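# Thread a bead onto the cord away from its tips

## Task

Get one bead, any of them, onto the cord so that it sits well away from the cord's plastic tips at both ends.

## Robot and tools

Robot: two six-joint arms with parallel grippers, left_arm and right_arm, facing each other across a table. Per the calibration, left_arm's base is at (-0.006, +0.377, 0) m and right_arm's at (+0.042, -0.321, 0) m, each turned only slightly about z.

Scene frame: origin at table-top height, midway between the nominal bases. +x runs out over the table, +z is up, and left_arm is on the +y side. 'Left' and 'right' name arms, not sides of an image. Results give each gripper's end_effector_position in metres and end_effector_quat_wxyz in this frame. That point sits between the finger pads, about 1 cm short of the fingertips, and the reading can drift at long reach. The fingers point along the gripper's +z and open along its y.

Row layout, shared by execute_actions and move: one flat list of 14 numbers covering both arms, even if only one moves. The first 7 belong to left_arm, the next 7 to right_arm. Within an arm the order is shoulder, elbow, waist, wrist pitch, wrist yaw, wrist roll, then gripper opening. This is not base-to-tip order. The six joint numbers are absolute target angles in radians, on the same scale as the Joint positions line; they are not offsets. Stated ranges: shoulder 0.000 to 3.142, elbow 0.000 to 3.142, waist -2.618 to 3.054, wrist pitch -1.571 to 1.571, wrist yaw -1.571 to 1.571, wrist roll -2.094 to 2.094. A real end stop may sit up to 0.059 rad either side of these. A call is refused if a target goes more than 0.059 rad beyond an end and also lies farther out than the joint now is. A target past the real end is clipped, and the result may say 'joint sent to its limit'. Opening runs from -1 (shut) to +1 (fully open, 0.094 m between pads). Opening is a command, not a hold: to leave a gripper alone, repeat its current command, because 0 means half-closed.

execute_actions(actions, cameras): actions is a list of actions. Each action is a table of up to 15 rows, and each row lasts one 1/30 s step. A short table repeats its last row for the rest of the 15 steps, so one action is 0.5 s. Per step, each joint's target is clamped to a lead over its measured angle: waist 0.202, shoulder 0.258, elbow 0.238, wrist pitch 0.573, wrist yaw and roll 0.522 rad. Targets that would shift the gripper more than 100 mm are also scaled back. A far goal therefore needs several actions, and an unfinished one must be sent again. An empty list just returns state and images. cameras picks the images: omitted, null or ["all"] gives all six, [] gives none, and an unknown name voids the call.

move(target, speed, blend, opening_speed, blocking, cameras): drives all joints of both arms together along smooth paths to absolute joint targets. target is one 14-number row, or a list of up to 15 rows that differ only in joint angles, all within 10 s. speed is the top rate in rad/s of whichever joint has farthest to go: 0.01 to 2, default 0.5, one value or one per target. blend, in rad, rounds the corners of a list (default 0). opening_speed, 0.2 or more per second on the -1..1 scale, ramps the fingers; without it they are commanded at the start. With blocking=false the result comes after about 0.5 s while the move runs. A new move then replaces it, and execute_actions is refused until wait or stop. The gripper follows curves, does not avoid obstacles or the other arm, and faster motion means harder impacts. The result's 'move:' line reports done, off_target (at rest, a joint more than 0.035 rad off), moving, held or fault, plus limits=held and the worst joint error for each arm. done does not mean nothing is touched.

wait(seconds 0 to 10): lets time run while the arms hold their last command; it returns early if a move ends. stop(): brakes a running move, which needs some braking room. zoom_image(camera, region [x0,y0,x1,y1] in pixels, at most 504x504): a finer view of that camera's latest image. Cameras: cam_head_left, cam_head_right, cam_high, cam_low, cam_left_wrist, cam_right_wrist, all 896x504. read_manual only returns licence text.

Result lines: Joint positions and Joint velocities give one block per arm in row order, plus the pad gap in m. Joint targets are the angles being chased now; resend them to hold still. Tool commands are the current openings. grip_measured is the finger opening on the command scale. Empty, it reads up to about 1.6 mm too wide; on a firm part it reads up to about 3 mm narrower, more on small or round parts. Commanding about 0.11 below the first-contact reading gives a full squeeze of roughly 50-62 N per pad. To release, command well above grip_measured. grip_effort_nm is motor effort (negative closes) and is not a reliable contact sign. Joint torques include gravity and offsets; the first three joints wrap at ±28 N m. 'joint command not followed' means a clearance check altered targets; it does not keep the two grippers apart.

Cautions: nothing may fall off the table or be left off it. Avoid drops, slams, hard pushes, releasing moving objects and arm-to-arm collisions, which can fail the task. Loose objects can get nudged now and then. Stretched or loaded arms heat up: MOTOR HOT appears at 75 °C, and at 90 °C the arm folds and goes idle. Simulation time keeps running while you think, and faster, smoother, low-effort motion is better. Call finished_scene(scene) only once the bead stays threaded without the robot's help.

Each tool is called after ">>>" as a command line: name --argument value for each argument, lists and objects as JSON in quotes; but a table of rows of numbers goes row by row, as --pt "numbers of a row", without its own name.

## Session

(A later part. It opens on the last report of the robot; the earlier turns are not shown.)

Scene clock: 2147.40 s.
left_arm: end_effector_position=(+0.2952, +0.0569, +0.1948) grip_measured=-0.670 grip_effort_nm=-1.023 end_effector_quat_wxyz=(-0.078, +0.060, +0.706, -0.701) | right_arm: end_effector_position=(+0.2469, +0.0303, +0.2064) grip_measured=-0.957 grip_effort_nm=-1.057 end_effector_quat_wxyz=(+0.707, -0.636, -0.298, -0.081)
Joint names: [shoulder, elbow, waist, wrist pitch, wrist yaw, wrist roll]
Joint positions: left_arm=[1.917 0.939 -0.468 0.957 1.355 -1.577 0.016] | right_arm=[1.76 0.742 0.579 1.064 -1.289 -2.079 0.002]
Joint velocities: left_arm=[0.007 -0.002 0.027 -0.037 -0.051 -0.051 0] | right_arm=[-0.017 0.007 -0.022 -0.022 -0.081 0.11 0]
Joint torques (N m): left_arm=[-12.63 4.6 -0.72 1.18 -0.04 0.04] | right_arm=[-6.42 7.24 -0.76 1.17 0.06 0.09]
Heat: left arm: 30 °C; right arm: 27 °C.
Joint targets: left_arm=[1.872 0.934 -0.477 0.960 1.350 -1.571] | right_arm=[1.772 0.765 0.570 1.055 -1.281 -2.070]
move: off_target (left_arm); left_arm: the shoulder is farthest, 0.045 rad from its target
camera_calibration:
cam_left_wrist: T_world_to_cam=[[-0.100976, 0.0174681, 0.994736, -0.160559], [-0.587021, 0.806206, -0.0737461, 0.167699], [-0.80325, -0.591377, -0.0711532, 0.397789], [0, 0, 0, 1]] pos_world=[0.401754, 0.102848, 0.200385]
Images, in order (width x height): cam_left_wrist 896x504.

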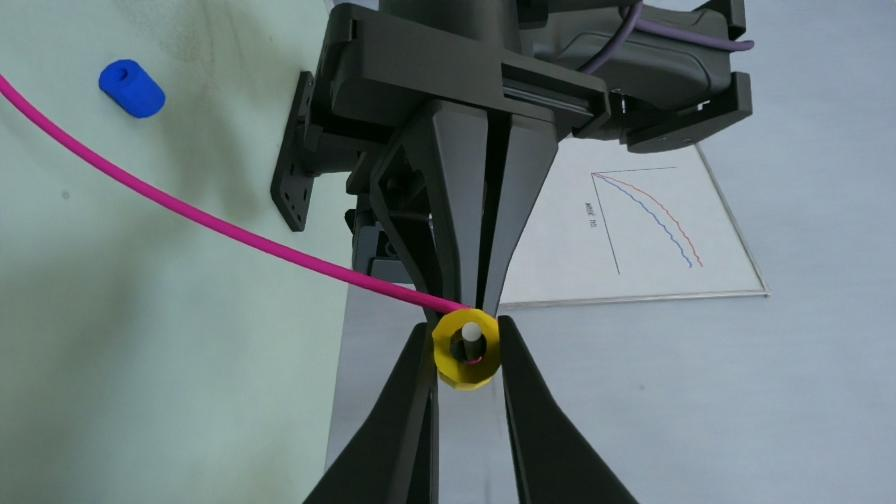

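>>> move --target '[1.872,0.934,-0.477,0.960,1.350,-1.571,-0.3,1.772,0.765,0.570,1.055,-1.281,-2.070,-1]' --opening_speed 0.4 --cameras '[]'

>>> move --target '[1.948,0.988,-0.453,0.960,1.368,-1.571,-0.3,1.772,0.765,0.570,1.055,-1.281,-2.070,-1]' --speed 0.08 --cameras '["cam_left_wrist"]'

>>> move --target '[1.948,0.988,-0.453,0.960,1.368,-1.571,-1,1.772,0.765,0.570,1.055,-1.281,-2.070,-1]' --opening_speed 0.3 --cameras '["cam_left_wrist","cam_right_wrist","cam_head_right"]'

>>> zoom_image --camera "cam_left_wrist" --region '[320, 230, 620, 430]'

Scene clock: 2165.87 s.
left_arm: end_effector_position=(+0.2952, +0.0569, +0.1948) grip_measured=-0.302 grip_effort_nm=0.100 end_effector_quat_wxyz=(-0.078, +0.060, +0.706, -0.701) | right_arm: end_effector_position=(+0.2469, +0.0303, +0.2064) grip_measured=-0.957 grip_effort_nm=-1.053 end_effector_quat_wxyz=(+0.707, -0.636, -0.298, -0.081)
Joint names: [shoulder, elbow, waist, wrist pitch, wrist yaw, wrist roll]
Joint positions: left_arm=[1.917 0.939 -0.468 0.957 1.355 -1.577 0.033] | right_arm=[1.76 0.742 0.579 1.064 -1.289 -2.079 0.002]
Joint velocities: left_arm=[0.017 -0.012 0.007 0.037 -0.051 -0.125 0] | right_arm=[-0.042 0.007 -0.002 -0.007 -0.066 -0.007 0.001]
Joint torques (N m): left_arm=[-12.63 4.6 -0.7 1.18 -0.04 0.04] | right_arm=[-6.35 7.27 -0.81 1.18 0.07 0.11]
Heat: left arm: 30 °C; right arm: 27 °C.
Joint targets: left_arm=[1.872 0.934 -0.477 0.960 1.350 -1.571] | right_arm=[1.772 0.765 0.570 1.055 -1.281 -2.070]
move: off_target (left_arm); left_arm: the shoulder is farthest, 0.045 rad from its target
No camera images: "cameras" was empty.

Scene clock: 2167.13 s.
left_arm: end_effector_position=(+0.3002, +0.0564, +0.1968) grip_measured=-0.302 grip_effort_nm=0.100 end_effector_quat_wxyz=(-0.075, +0.064, +0.705, -0.702) | right_arm: end_effector_position=(+0.2469, +0.0303, +0.2064) grip_measured=-0.957 grip_effort_nm=-1.053 end_effector_quat_wxyz=(+0.707, -0.636, -0.298, -0.081)
Joint names: [shoulder, elbow, waist, wrist pitch, wrist yaw, wrist roll]
Joint positions: left_arm=[1.93 0.962 -0.464 0.957 1.361 -1.577 0.033] | right_arm=[1.76 0.742 0.579 1.064 -1.289 -2.079 0.002]
Joint velocities: left_arm=[-0.007 -0.012 -0.007 -0.022 -0.022 -0.022 -0.001] | right_arm=[0.017 -0.007 0.017 0.022 0.022 -0.022 -0.001]
Joint torques (N m): left_arm=[-7.28 7.01 0.88 1.17 0.05 0.04] | right_arm=[-6.37 7.31 -0.81 1.18 0.06 0.09]
Heat: left arm: 30 °C; right arm: 27 °C.
Joint targets: left_arm=[1.948 0.988 -0.453 0.960 1.368 -1.571] | right_arm=[1.772 0.765 0.570 1.055 -1.281 -2.070]
move: done
camera_calibration:
cam_left_wrist: T_world_to_cam=[[-0.110651, 0.0219416, 0.993617, -0.159155], [-0.585026, 0.80676, -0.0829646, 0.172373], [-0.803431, -0.590472, -0.076432, 0.402649], [0, 0, 0, 1]] pos_world=[0.406732, 0.102182, 0.203215]
Images, in order (width x height): cam_left_wrist 896x504.

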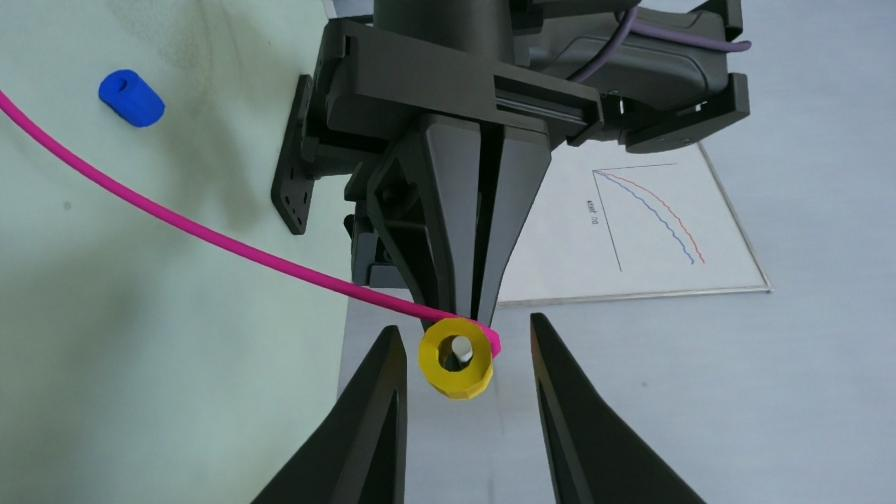

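Scene clock: 2169.67 s.
left_arm: end_effector_position=(+0.2998, +0.0564, +0.1932) grip_measured=-0.894 grip_effort_nm=-1.009 end_effector_quat_wxyz=(-0.082, +0.060, +0.707, -0.700) | right_arm: end_effector_position=(+0.2483, +0.0303, +0.2076) grip_measured=-0.957 grip_effort_nm=-1.053 end_effector_quat_wxyz=(+0.707, -0.635, -0.299, -0.087)
Joint names: [shoulder, elbow, waist, wrist pitch, wrist yaw, wrist roll]
Joint positions: left_arm=[1.937 0.962 -0.464 0.947 1.366 -1.576 0.005] | right_arm=[1.76 0.742 0.577 1.074 -1.284 -2.079 0.002]
Joint velocities: left_arm=[0.002 0.007 -0.007 0.007 -0.037 -0.037 0] | right_arm=[-0.017 -0.002 -0.002 -0.066 0.022 0.022 0]
Joint torques (N m): left_arm=[-7.86 6.99 0.88 1.26 0.03 0.03] | right_arm=[-6.42 7.3 -0.61 1.1 0.01 0.1]
Heat: left arm: 30 °C; right arm: 27 °C.
Joint targets: left_arm=[1.948 0.988 -0.453 0.960 1.368 -1.571] | right_arm=[1.772 0.765 0.570 1.055 -1.281 -2.070]
move: done
camera_calibration:
cam_left_wrist: T_world_to_cam=[[-0.0959126, 0.0161533, 0.995259, -0.160069], [-0.582137, 0.810137, -0.069249, 0.168126], [-0.807414, -0.586019, -0.0682989, 0.401393], [0, 0, 0, 1]] pos_world=[0.40661, 0.101604, 0.198367]
cam_right_wrist: T_world_to_cam=[[-0.41792, -0.152624, 0.895572, -0.0756566], [0.839796, -0.440923, 0.31675, -0.235764], [0.346535, 0.884473, 0.312444, -0.06179], [0, 0, 0, 1]] pos_world=[0.187788, -0.0608494, 0.16174]
Images, in order (width x height): cam_head_right 896x504, cam_left_wrist 896x504, cam_right_wrist 896x504.

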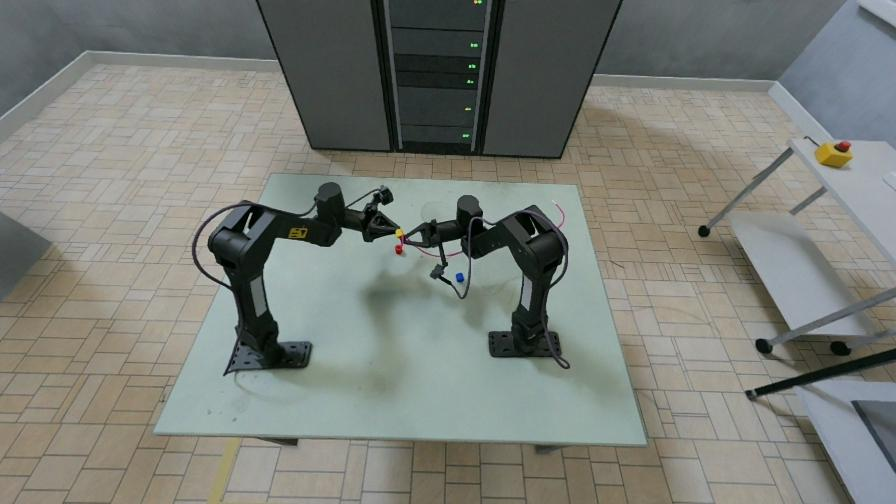

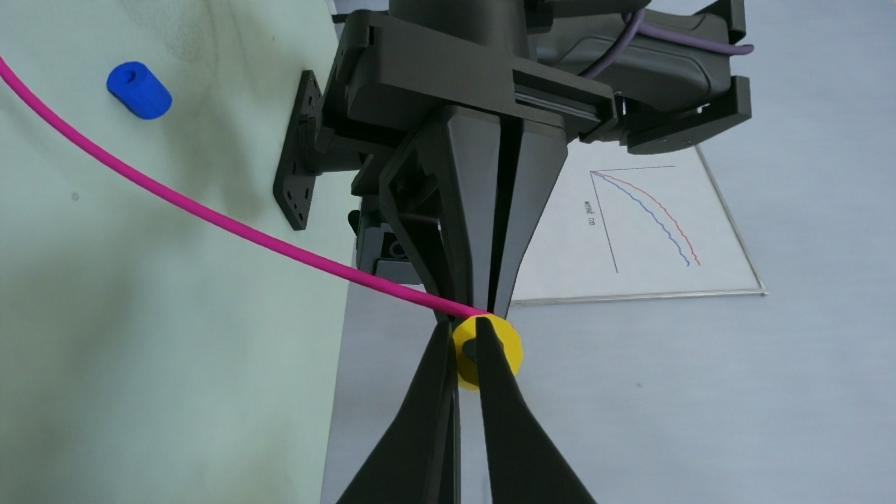

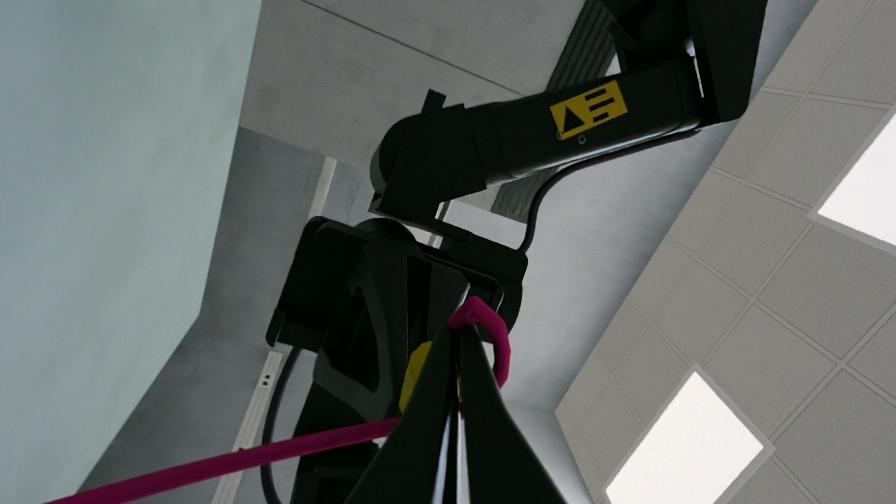

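Scaled by 1.680 from the camera's 896x504 image, which has a finer 1280x720 frame.

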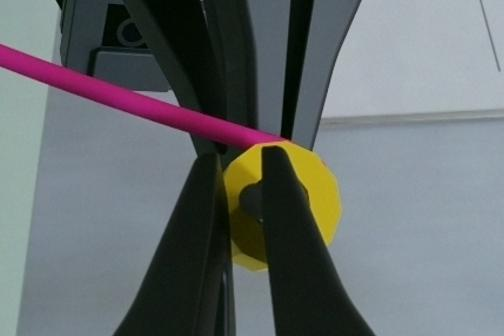

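>>> move --target '[1.948,0.988,-0.453,0.960,1.368,-1.571,-1,1.772,0.765,0.570,1.055,-1.281,-2.070,-0.55]' --opening_speed 0.3 --cameras '["cam_left_wrist","cam_right_wrist"]'

>>> move --pt "1.948 0.988 -0.453 0.960 1.368 -1.571 -1 1.748 0.735 0.477 1.061 -1.374 -2.070 -0.55" --pt "1.948 0.988 -0.453 0.960 1.368 -1.571 -1 1.733 0.716 0.381 1.065 -1.470 -2.070 -0.55" --speed 0.12 --blend 0.03 --cameras '["cam_left_wrist","cam_right_wrist","cam_head_right","cam_high"]'

>>> zoom_image --camera "cam_high" --region '[200, 150, 500, 350]'

Scene clock: 2193.10 s.
left_arm: end_effector_position=(+0.3007, +0.0571, +0.1934) grip_measured=-0.972 grip_effort_nm=-1.023 end_effector_quat_wxyz=(-0.082, +0.059, +0.707, -0.700) | right_arm: end_effector_position=(+0.2488, +0.0301, +0.2075) grip_measured=-0.553 grip_effort_nm=0.134 end_effector_quat_wxyz=(+0.707, -0.635, -0.298, -0.087)
Joint names: [shoulder, elbow, waist, wrist pitch, wrist yaw, wrist roll]
Joint positions: left_arm=[1.937 0.963 -0.461 0.945 1.366 -1.576 0.001] | right_arm=[1.76 0.742 0.576 1.075 -1.283 -2.079 0.021]
Joint velocities: left_arm=[0.017 -0.012 0.002 0.051 -0.022 -0.022 0] | right_arm=[0.012 0.002 -0.002 -0.007 -0.022 -0.11 0]
Joint torques (N m): left_arm=[-7.86 6.9 0.68 1.28 0.02 0.04] | right_arm=[-6.37 7.3 -0.47 1.06 0.01 0.09]
Heat: left arm: 28 °C; right arm: 27 °C.
Joint targets: left_arm=[1.948 0.988 -0.453 0.960 1.368 -1.571] | right_arm=[1.772 0.765 0.570 1.055 -1.281 -2.070]
move: done
camera_calibration:
cam_left_wrist: T_world_to_cam=[[-0.0955962, 0.0157938, 0.995295, -0.160245], [-0.584014, 0.808812, -0.0689281, 0.168666], [-0.806095, -0.587856, -0.0680955, 0.402297], [0, 0, 0, 1]] pos_world=[0.407474, 0.102605, 0.198511]
cam_right_wrist: T_world_to_cam=[[-0.418142, -0.152002, 0.895574, -0.0753699], [0.839126, -0.442209, 0.316732, -0.23603], [0.347887, 0.883938, 0.312455, -0.0620823], [0, 0, 0, 1]] pos_world=[0.188141, -0.0609541, 0.161655]
Images, in order (width x height): cam_left_wrist 896x504, cam_right_wrist 896x504.

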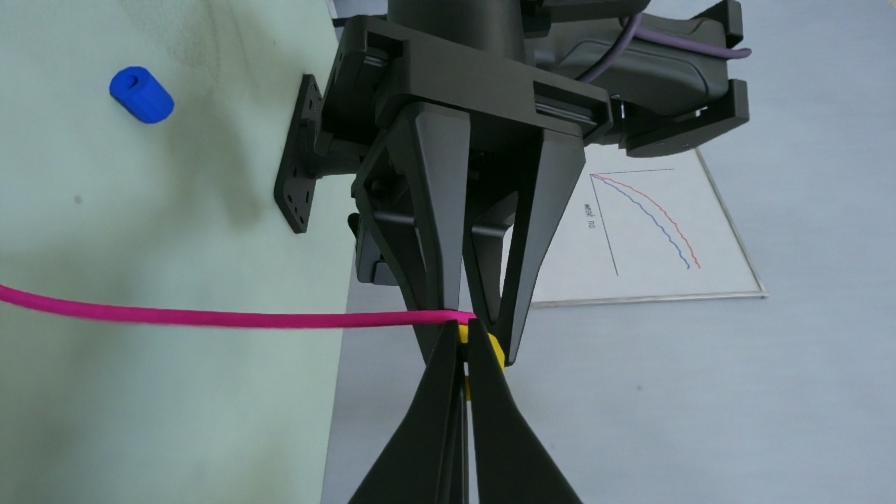

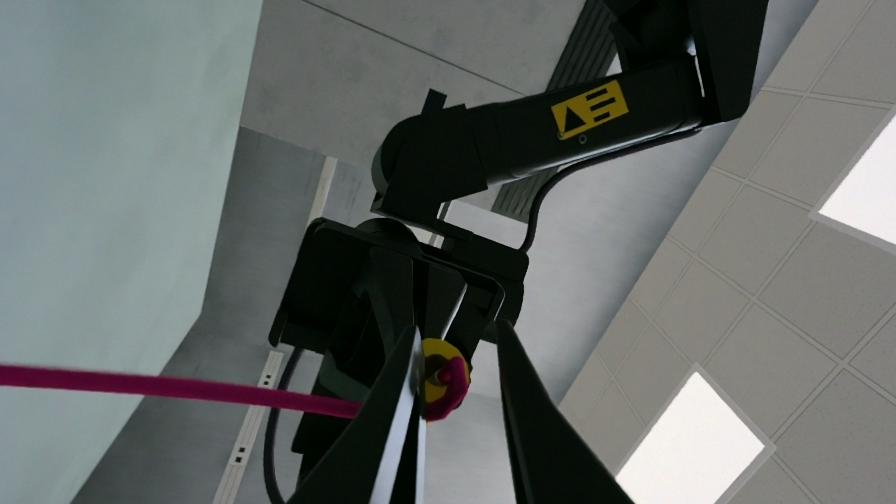

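Scene clock: 2195.20 s.
left_arm: end_effector_position=(+0.3007, +0.0571, +0.1934) grip_measured=-0.973 grip_effort_nm=-1.023 end_effector_quat_wxyz=(-0.082, +0.059, +0.707, -0.700) | right_arm: end_effector_position=(+0.2803, -0.0217, +0.2058) grip_measured=-0.553 grip_effort_nm=0.129 end_effector_quat_wxyz=(+0.703, -0.640, -0.296, -0.092)
Joint names: [shoulder, elbow, waist, wrist pitch, wrist yaw, wrist roll]
Joint positions: left_arm=[1.937 0.963 -0.461 0.945 1.366 -1.576 0.001] | right_arm=[1.76 0.742 0.387 1.075 -1.46 -2.079 0.021]
Joint velocities: left_arm=[0.032 0.002 -0.002 0.007 -0.022 0.037 -0.001] | right_arm=[0.007 -0.007 -0.007 0.037 0.007 0.007 0.001]
Joint torques (N m): left_arm=[-7.84 6.9 0.66 1.28 0.02 0.04] | right_arm=[-9.37 3.47 -0.57 1.07 -0.13 0.1]
Heat: left arm: 28 °C; right arm: 27 °C.
Joint targets: left_arm=[1.948 0.988 -0.453 0.960 1.368 -1.571] | right_arm=[1.733 0.716 0.381 1.065 -1.470 -2.070]
move: done
camera_calibration:
cam_left_wrist: T_world_to_cam=[[-0.0955962, 0.0157938, 0.995295, -0.160245], [-0.584014, 0.808812, -0.0689281, 0.168666], [-0.806095, -0.587856, -0.0680955, 0.402297], [0, 0, 0, 1]] pos_world=[0.407474, 0.102605, 0.198511]
cam_right_wrist: T_world_to_cam=[[-0.424223, -0.139167, 0.8948, -0.0663635], [0.832182, -0.449551, 0.324618, -0.284654], [0.357082, 0.882347, 0.306522, -0.0281574], [0, 0, 0, 1]] pos_world=[0.218785, -0.112357, 0.160417]
Images, in order (width x height): cam_head_right 896x504, cam_high 896x504, cam_left_wrist 896x504, cam_right_wrist 896x504.

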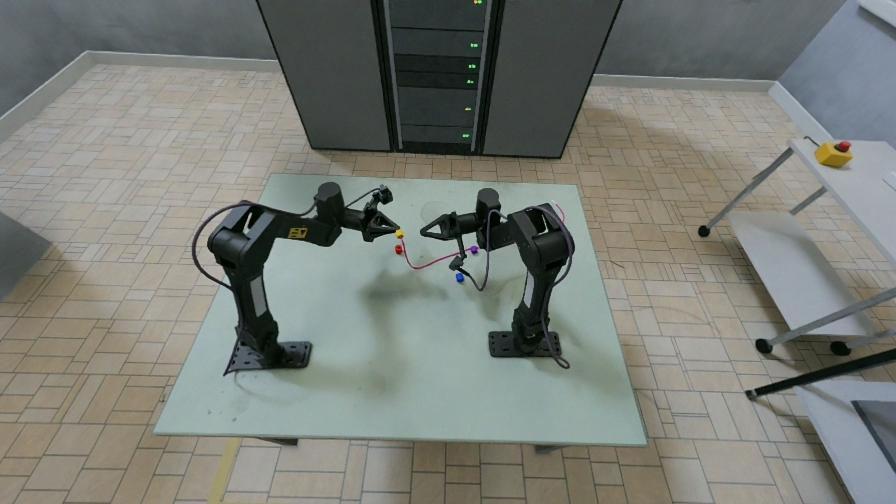

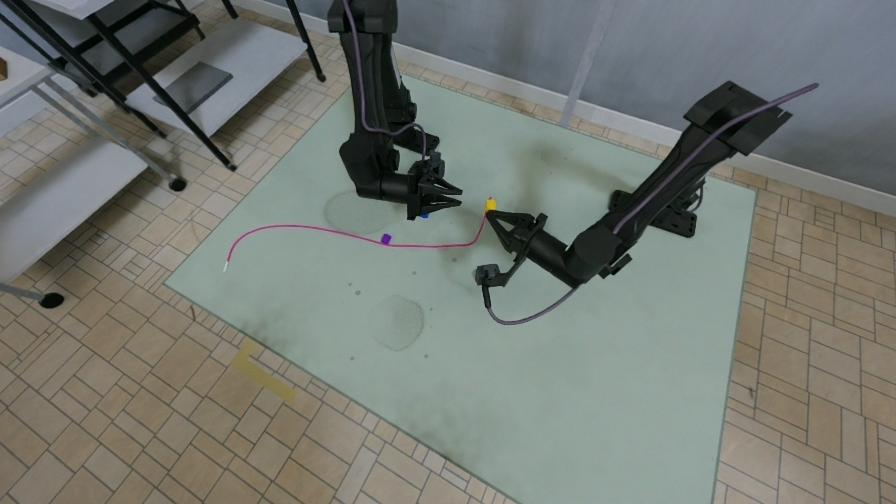

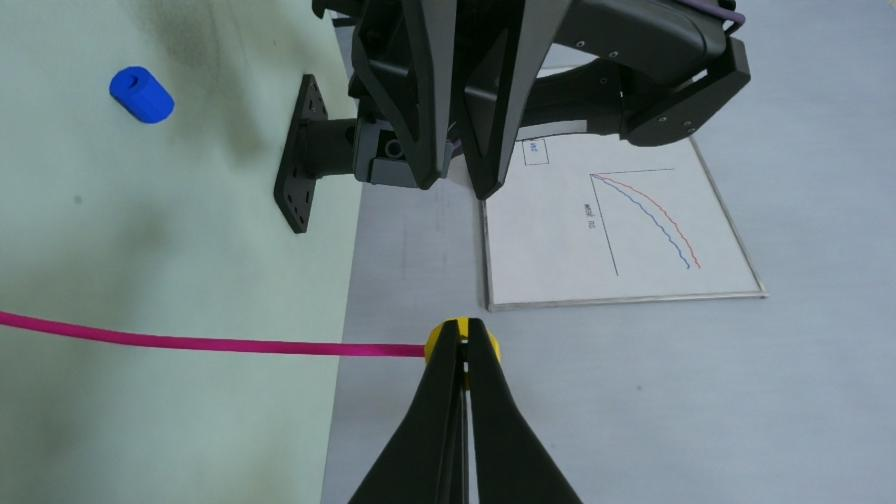

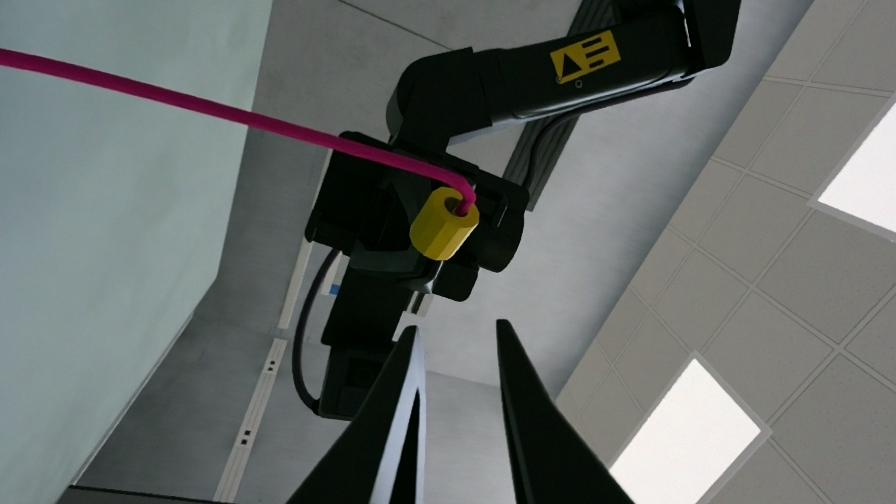

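Scaled by 1.680 from the camera's 896x504 image, which has a finer 1280x720 frame.

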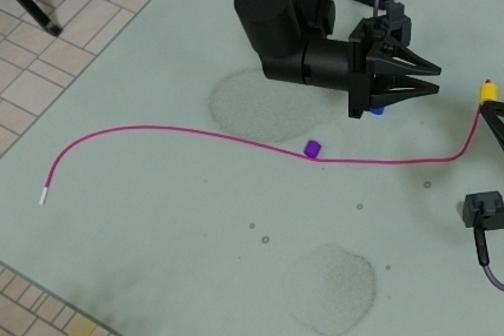

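>>> zoom_image --camera "cam_right_wrist" --region '[370, 130, 550, 300]'

>>> zoom_image --camera "cam_left_wrist" --region '[370, 260, 550, 440]'

>>> zoom_image --camera "cam_high" --region '[440, 170, 540, 250]'

Scaled by 2.800 from the camera's 896x504 image, which has a finer 1280x720 frame.

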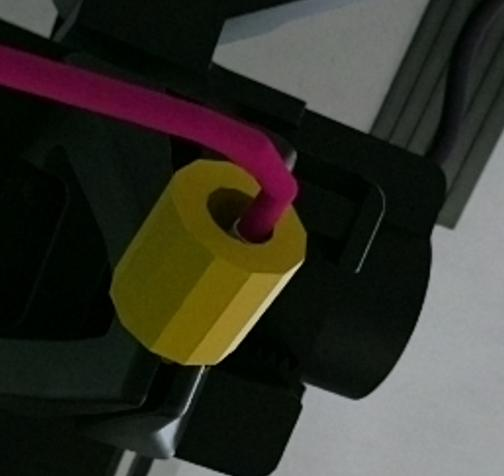

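Scaled by 2.800 from the camera's 896x504 image, which has a finer 1280x720 frame.

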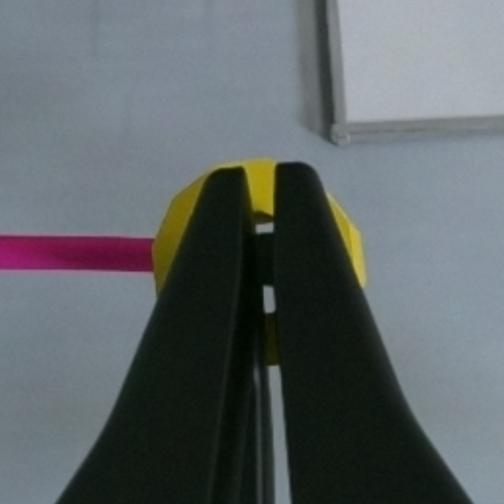

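Scaled by 5.040 from the camera's 896x504 image, which has a finer 1280x720 frame.

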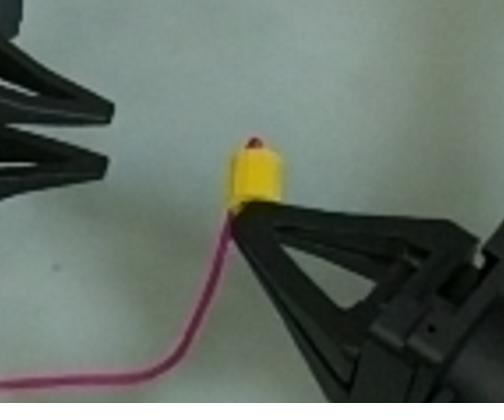

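>>> move --target '[1.948,0.988,-0.453,0.960,1.368,0.0,-1,1.733,0.716,0.381,1.065,-1.470,-2.070,-0.55]' --speed 0.4 --cameras '["cam_left_wrist","cam_right_wrist","cam_low","cam_high"]'

>>> zoom_image --camera "cam_right_wrist" --region '[340, 100, 580, 340]'

Scene clock: 2220.83 s.
left_arm: end_effector_position=(+0.3007, +0.0571, +0.1937) grip_measured=-0.973 grip_effort_nm=-1.028 end_effector_quat_wxyz=(+0.438, +0.542, +0.457, -0.552) | right_arm: end_effector_position=(+0.2800, -0.0217, +0.2058) grip_measured=-0.553 grip_effort_nm=0.134 end_effector_quat_wxyz=(+0.703, -0.639, -0.297, -0.091)
Joint names: [shoulder, elbow, waist, wrist pitch, wrist yaw, wrist roll]
Joint positions: left_arm=[1.937 0.963 -0.461 0.948 1.366 -0.005 0.001] | right_arm=[1.76 0.742 0.387 1.075 -1.462 -2.079 0.021]
Joint velocities: left_arm=[-0.017 -0.017 -0.027 -0.037 -0.037 0.022 0] | right_arm=[-0.017 0.007 0.002 -0.066 -0.051 -0.051 -0.001]
Joint torques (N m): left_arm=[-7.84 6.91 0.66 1.26 0.02 0.04] | right_arm=[-9.42 3.44 -0.54 1.04 -0.1 0.07]
Heat: left arm: 28 °C; right arm: 29 °C.
Joint targets: left_arm=[1.948 0.988 -0.453 0.960 1.368 0.000] | right_arm=[1.733 0.716 0.381 1.065 -1.470 -2.070]
move: done
camera_calibration:
cam_left_wrist: T_world_to_cam=[[-0.974615, 0.20017, -0.100289, 0.305519], [0.20885, 0.651444, -0.729385, 0.067206], [-0.0806678, -0.731815, -0.676712, 0.310305], [0, 0, 0, 1]] pos_world=[0.308759, 0.122149, 0.289646]
cam_right_wrist: T_world_to_cam=[[-0.424041, -0.139743, 0.894797, -0.0665338], [0.832855, -0.448257, 0.324682, -0.284643], [0.355727, 0.882914, 0.306465, -0.0275848], [0, 0, 0, 1]] pos_world=[0.218666, -0.112536, 0.160407]
Images, in order (width x height): cam_high 896x504, cam_low 896x504, cam_left_wrist 896x504, cam_right_wrist 896x504.

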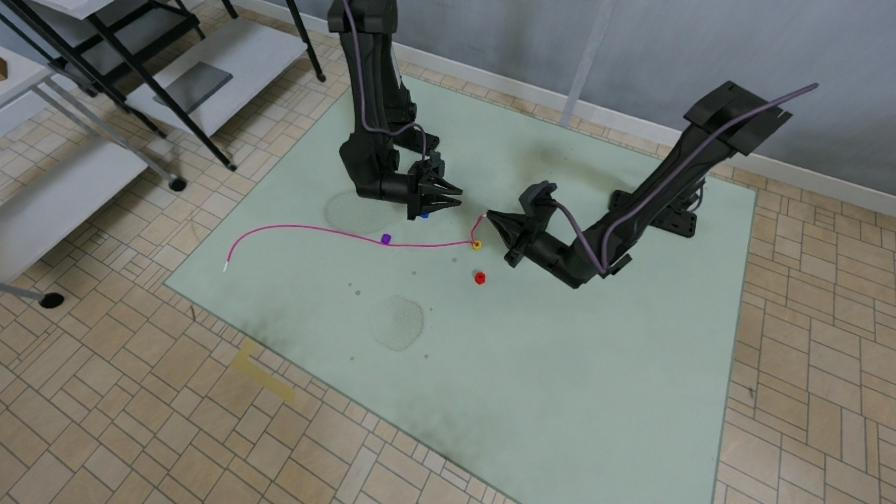

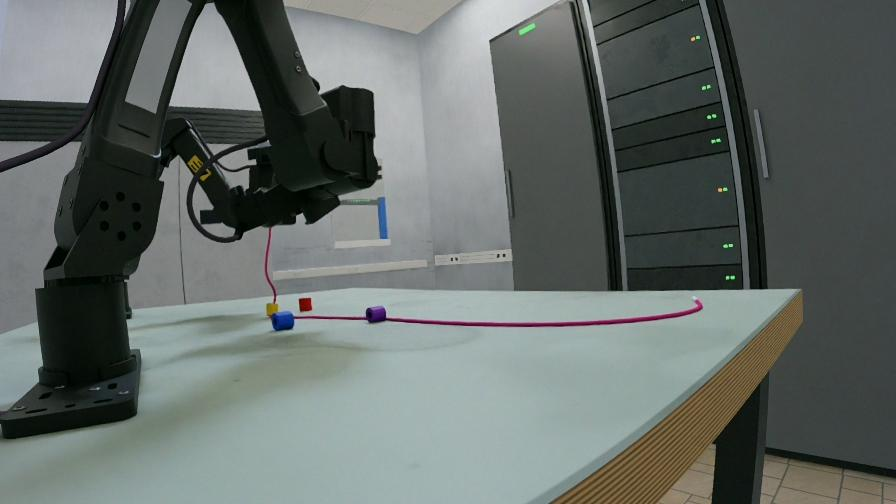

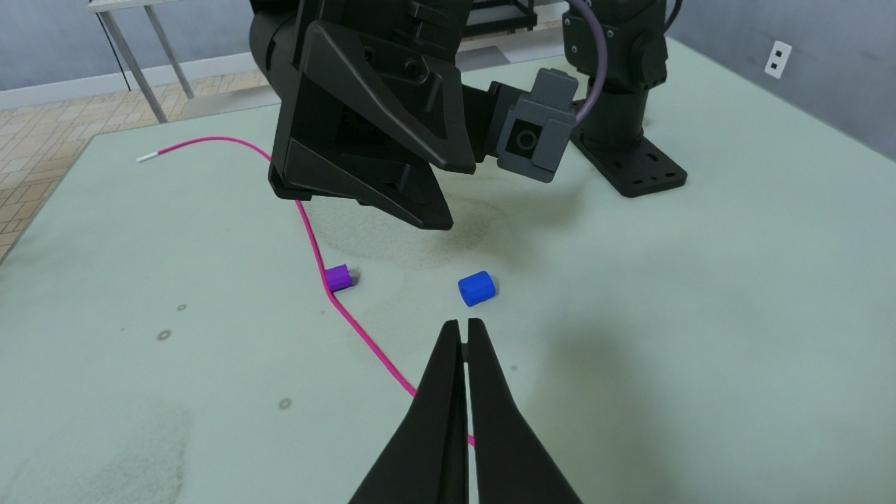

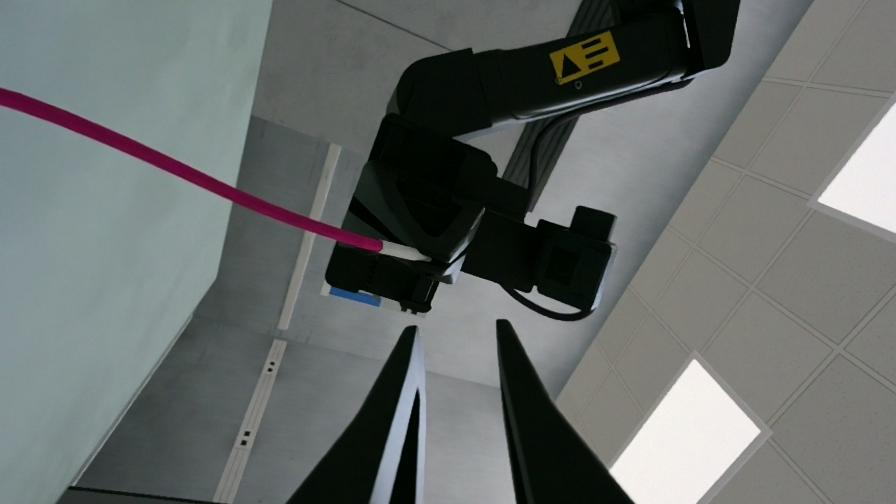

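Scaled by 2.100 from the camera's 896x504 image, which has a finer 1280x720 frame.

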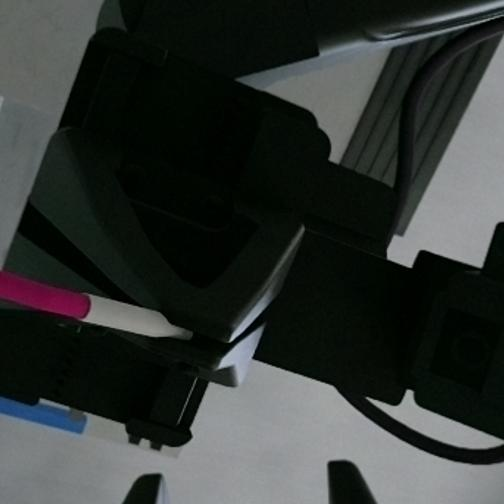

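>>> zoom_image --camera "cam_low" --region '[230, 210, 400, 340]'

>>> zoom_image --camera "cam_high" --region '[440, 195, 520, 275]'

Scaled by 2.965 from the camera's 896x504 image, which has a finer 1280x720 frame.

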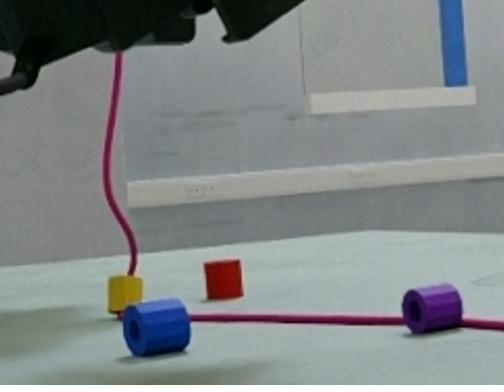

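Scaled by 6.300 from the camera's 896x504 image, which has a finer 1280x720 frame.

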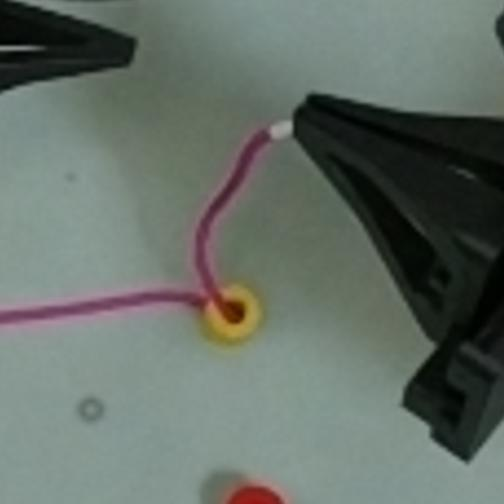

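>>> move --target '[1.21,0.444,-0.847,0.266,0.0,0.0,-1,1.733,0.716,0.381,1.065,-1.470,-2.070,-0.55]' --speed 0.45 --cameras '["cam_low","cam_high"]'

>>> zoom_image --camera "cam_high" --region '[400, 150, 600, 300]'

Scene clock: 2251.80 s.
left_arm: end_effector_position=(+0.2521, +0.1207, +0.1133) grip_measured=-0.973 grip_effort_nm=-1.033 end_effector_quat_wxyz=(+0.462, +0.329, +0.800, -0.195) | right_arm: end_effector_position=(+0.2800, -0.0217, +0.2058) grip_measured=-0.553 grip_effort_nm=0.134 end_effector_quat_wxyz=(+0.703, -0.639, -0.297, -0.091)
Joint names: [shoulder, elbow, waist, wrist pitch, wrist yaw, wrist roll]
Joint positions: left_arm=[1.236 0.449 -0.838 0.268 0.006 -0.004 0.001] | right_arm=[1.76 0.742 0.387 1.075 -1.462 -2.079 0.021]
Joint velocities: left_arm=[0.002 0.002 0.002 0.11 0.11 -0.022 0.002] | right_arm=[-0.002 0.007 -0.012 -0.066 -0.007 0.022 0]
Joint torques (N m): left_arm=[-5.56 5.53 -0.73 1.46 -0.07 0.02] | right_arm=[-9.37 3.48 -0.59 1.03 -0.11 0.08]
Heat: left arm: 28 °C; right arm: 30 °C.
Joint targets: left_arm=[1.210 0.444 -0.847 0.266 0.000 0.000] | right_arm=[1.733 0.716 0.381 1.065 -1.470 -2.070]
move: done
Images, in order (width x height): cam_high 896x504, cam_low 896x504.

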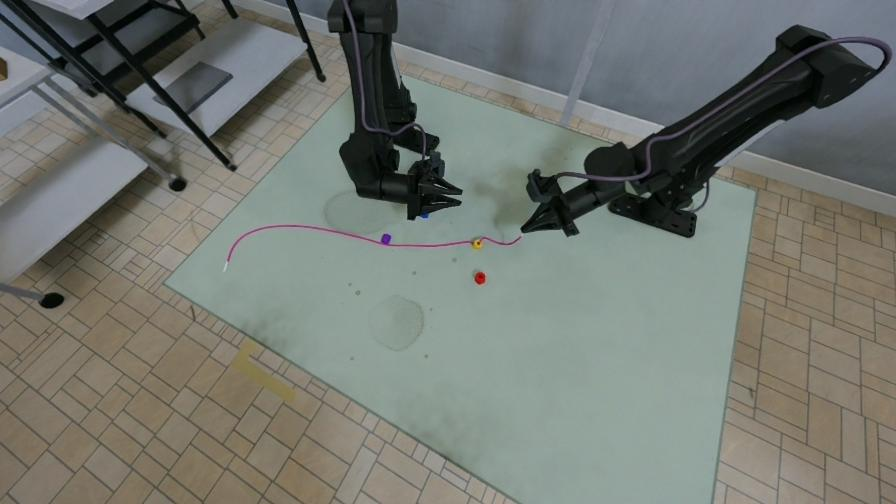

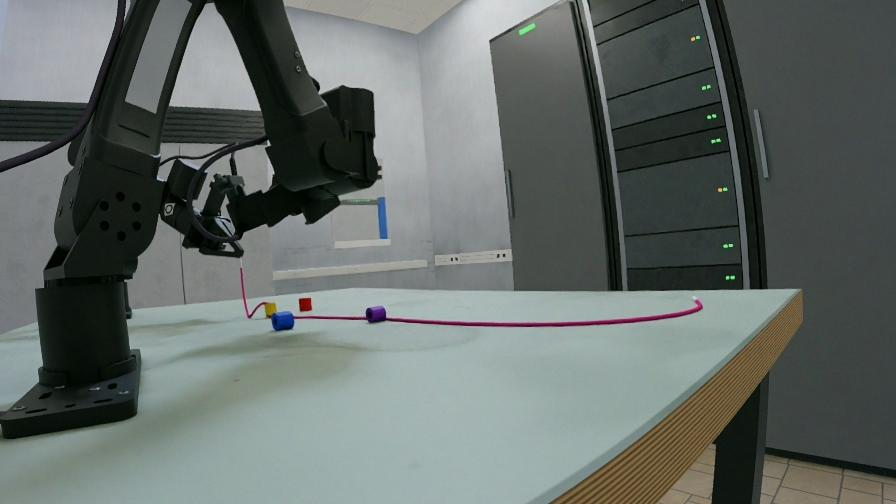

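Scaled by 2.520 from the camera's 896x504 image, which has a finer 1280x720 frame.

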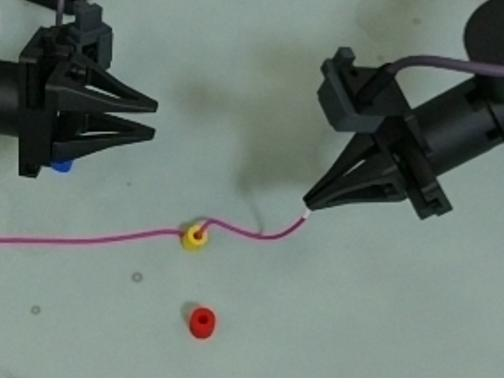

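Great. Lower and release.

>>> move --target '[1.660,0.261,-0.847,0.905,0.0,0.0,-1,1.733,0.716,0.381,1.065,-1.470,-2.070,-0.55]' --speed 0.25 --cameras '["cam_left_wrist","cam_high"]'

Scene clock: 2257.40 s.
left_arm: end_effector_position=(+0.2538, +0.1193, +0.0390) grip_measured=-0.973 grip_effort_nm=-1.033 end_effector_quat_wxyz=(+0.480, +0.325, +0.790, -0.201) | right_arm: end_effector_position=(+0.2800, -0.0217, +0.2058) grip_measured=-0.553 grip_effort_nm=0.129 end_effector_quat_wxyz=(+0.703, -0.639, -0.297, -0.091)
Joint names: [shoulder, elbow, waist, wrist pitch, wrist yaw, wrist roll]
Joint positions: left_arm=[1.644 0.269 -0.838 0.899 0.005 -0.004 0.001] | right_arm=[1.76 0.742 0.387 1.075 -1.462 -2.079 0.021]
Joint velocities: left_arm=[-0.007 0.012 -0.032 -0.022 0.037 0.051 0.001] | right_arm=[-0.002 -0.002 0.012 -0.007 0.007 -0.037 -0.002]
Joint torques (N m): left_arm=[-3.38 3.18 -0.72 1.56 -0.06 0.02] | right_arm=[-9.39 3.47 -0.58 1.04 -0.1 0.09]
Heat: left arm: 28 °C; right arm: 30 °C.
Joint targets: left_arm=[1.660 0.261 -0.847 0.905 0.000 0.000] | right_arm=[1.733 0.716 0.381 1.065 -1.470 -2.070]
move: done
camera_calibration:
cam_left_wrist: T_world_to_cam=[[-0.744323, -0.659025, -0.108027, 0.276158], [-0.59567, 0.728298, -0.338761, 0.103432], [0.301928, -0.187799, -0.93465, 0.0953927], [0, 0, 0, 1]] pos_world=[0.238361, 0.124581, 0.15403]
Images, in order (width x height): cam_high 896x504, cam_left_wrist 896x504.

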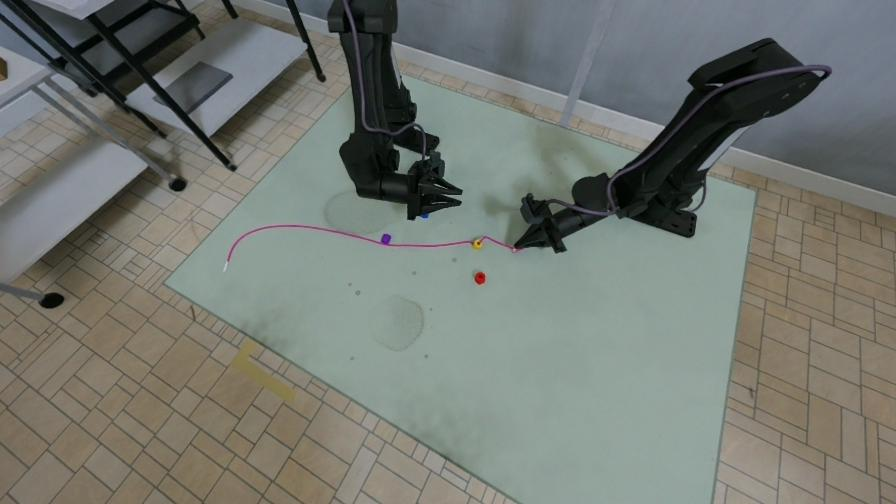

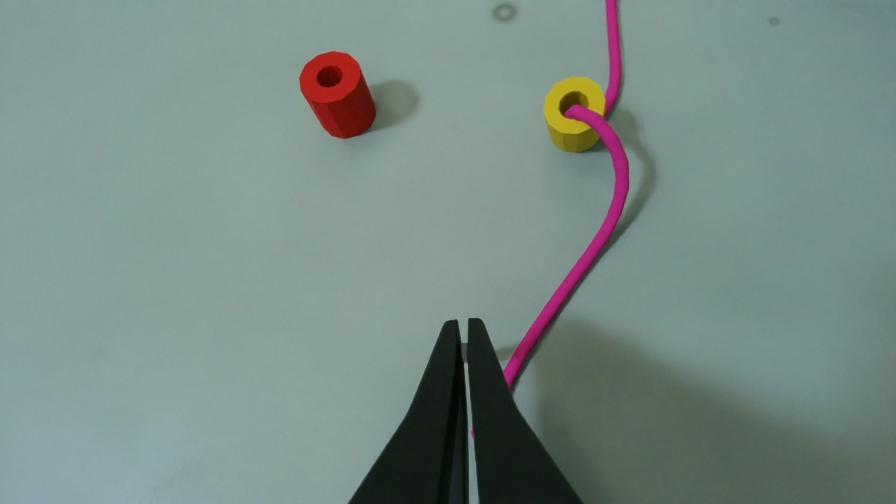

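>>> move --target '[1.73,0.261,-0.847,0.975,0.0,0.0,-1,1.733,0.716,0.381,1.065,-1.470,-2.070,-0.55]' --speed 0.15 --cameras '[]'

>>> move --target '[1.73,0.261,-0.847,0.975,0.0,0.0,-0.5,1.733,0.716,0.381,1.065,-1.470,-2.070,-0.55]' --opening_speed 0.3 --cameras '["cam_left_wrist"]'

Scene clock: 2263.87 s.
left_arm: end_effector_position=(+0.2579, +0.1152, +0.0386) grip_measured=-0.973 grip_effort_nm=-1.033 end_effector_quat_wxyz=(+0.493, +0.322, +0.781, -0.207) | right_arm: end_effector_position=(+0.2800, -0.0217, +0.2058) grip_measured=-0.553 grip_effort_nm=0.134 end_effector_quat_wxyz=(+0.703, -0.639, -0.297, -0.091)
Joint names: [shoulder, elbow, waist, wrist pitch, wrist yaw, wrist roll]
Joint positions: left_arm=[1.708 0.269 -0.838 0.997 0.005 -0.004 0.001] | right_arm=[1.76 0.742 0.387 1.075 -1.462 -2.079 0.021]
Joint velocities: left_arm=[0.002 -0.007 0.017 -0.051 -0.037 0.037 -0.001] | right_arm=[0.007 -0.002 0.002 0.037 0.125 0.007 0]
Joint torques (N m): left_arm=[-3.21 2.89 -0.73 1.32 -0.07 0.03] | right_arm=[-9.36 3.49 -0.53 1.05 -0.1 0.09]
Heat: left arm: 28 °C; right arm: 30 °C.
Joint targets: left_arm=[1.730 0.261 -0.847 0.975 0.000 0.000] | right_arm=[1.733 0.716 0.381 1.065 -1.470 -2.070]
move: done
No camera images: "cameras" was empty.

Scene clock: 2265.73 s.
left_arm: end_effector_position=(+0.2559, +0.1174, +0.0310) grip_measured=-0.502 grip_effort_nm=0.105 end_effector_quat_wxyz=(+0.482, +0.324, +0.789, -0.202) | right_arm: end_effector_position=(+0.2800, -0.0217, +0.2058) grip_measured=-0.553 grip_effort_nm=0.134 end_effector_quat_wxyz=(+0.703, -0.639, -0.297, -0.091)
Joint names: [shoulder, elbow, waist, wrist pitch, wrist yaw, wrist roll]
Joint positions: left_arm=[1.717 0.269 -0.838 0.976 0.005 -0.004 0.023] | right_arm=[1.76 0.742 0.387 1.075 -1.462 -2.079 0.021]
Joint velocities: left_arm=[0.002 0.017 0.002 -0.007 -0.007 0.037 0.001] | right_arm=[0.012 -0.002 0.017 -0.051 -0.051 0.066 0.001]
Joint torques (N m): left_arm=[-3.92 2.85 -0.72 1.49 -0.06 0.03] | right_arm=[-9.29 3.44 -0.47 1.04 -0.09 0.09]
Heat: left arm: 28 °C; right arm: 30 °C.
Joint targets: left_arm=[1.730 0.261 -0.847 0.975 0.000 0.000] | right_arm=[1.733 0.716 0.381 1.065 -1.470 -2.070]
move: done
camera_calibration:
cam_left_wrist: T_world_to_cam=[[-0.743438, -0.65991, -0.108712, 0.275504], [-0.594787, 0.726695, -0.343721, 0.103422], [0.305825, -0.190875, -0.932758, 0.0862282], [0, 0, 0, 1]] pos_world=[0.239963, 0.123111, 0.145929]
Images, in order (width x height): cam_left_wrist 896x504.

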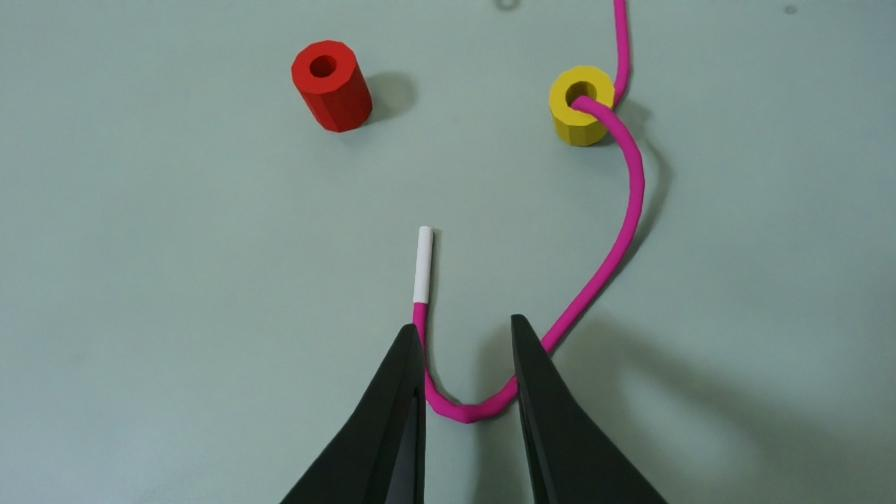

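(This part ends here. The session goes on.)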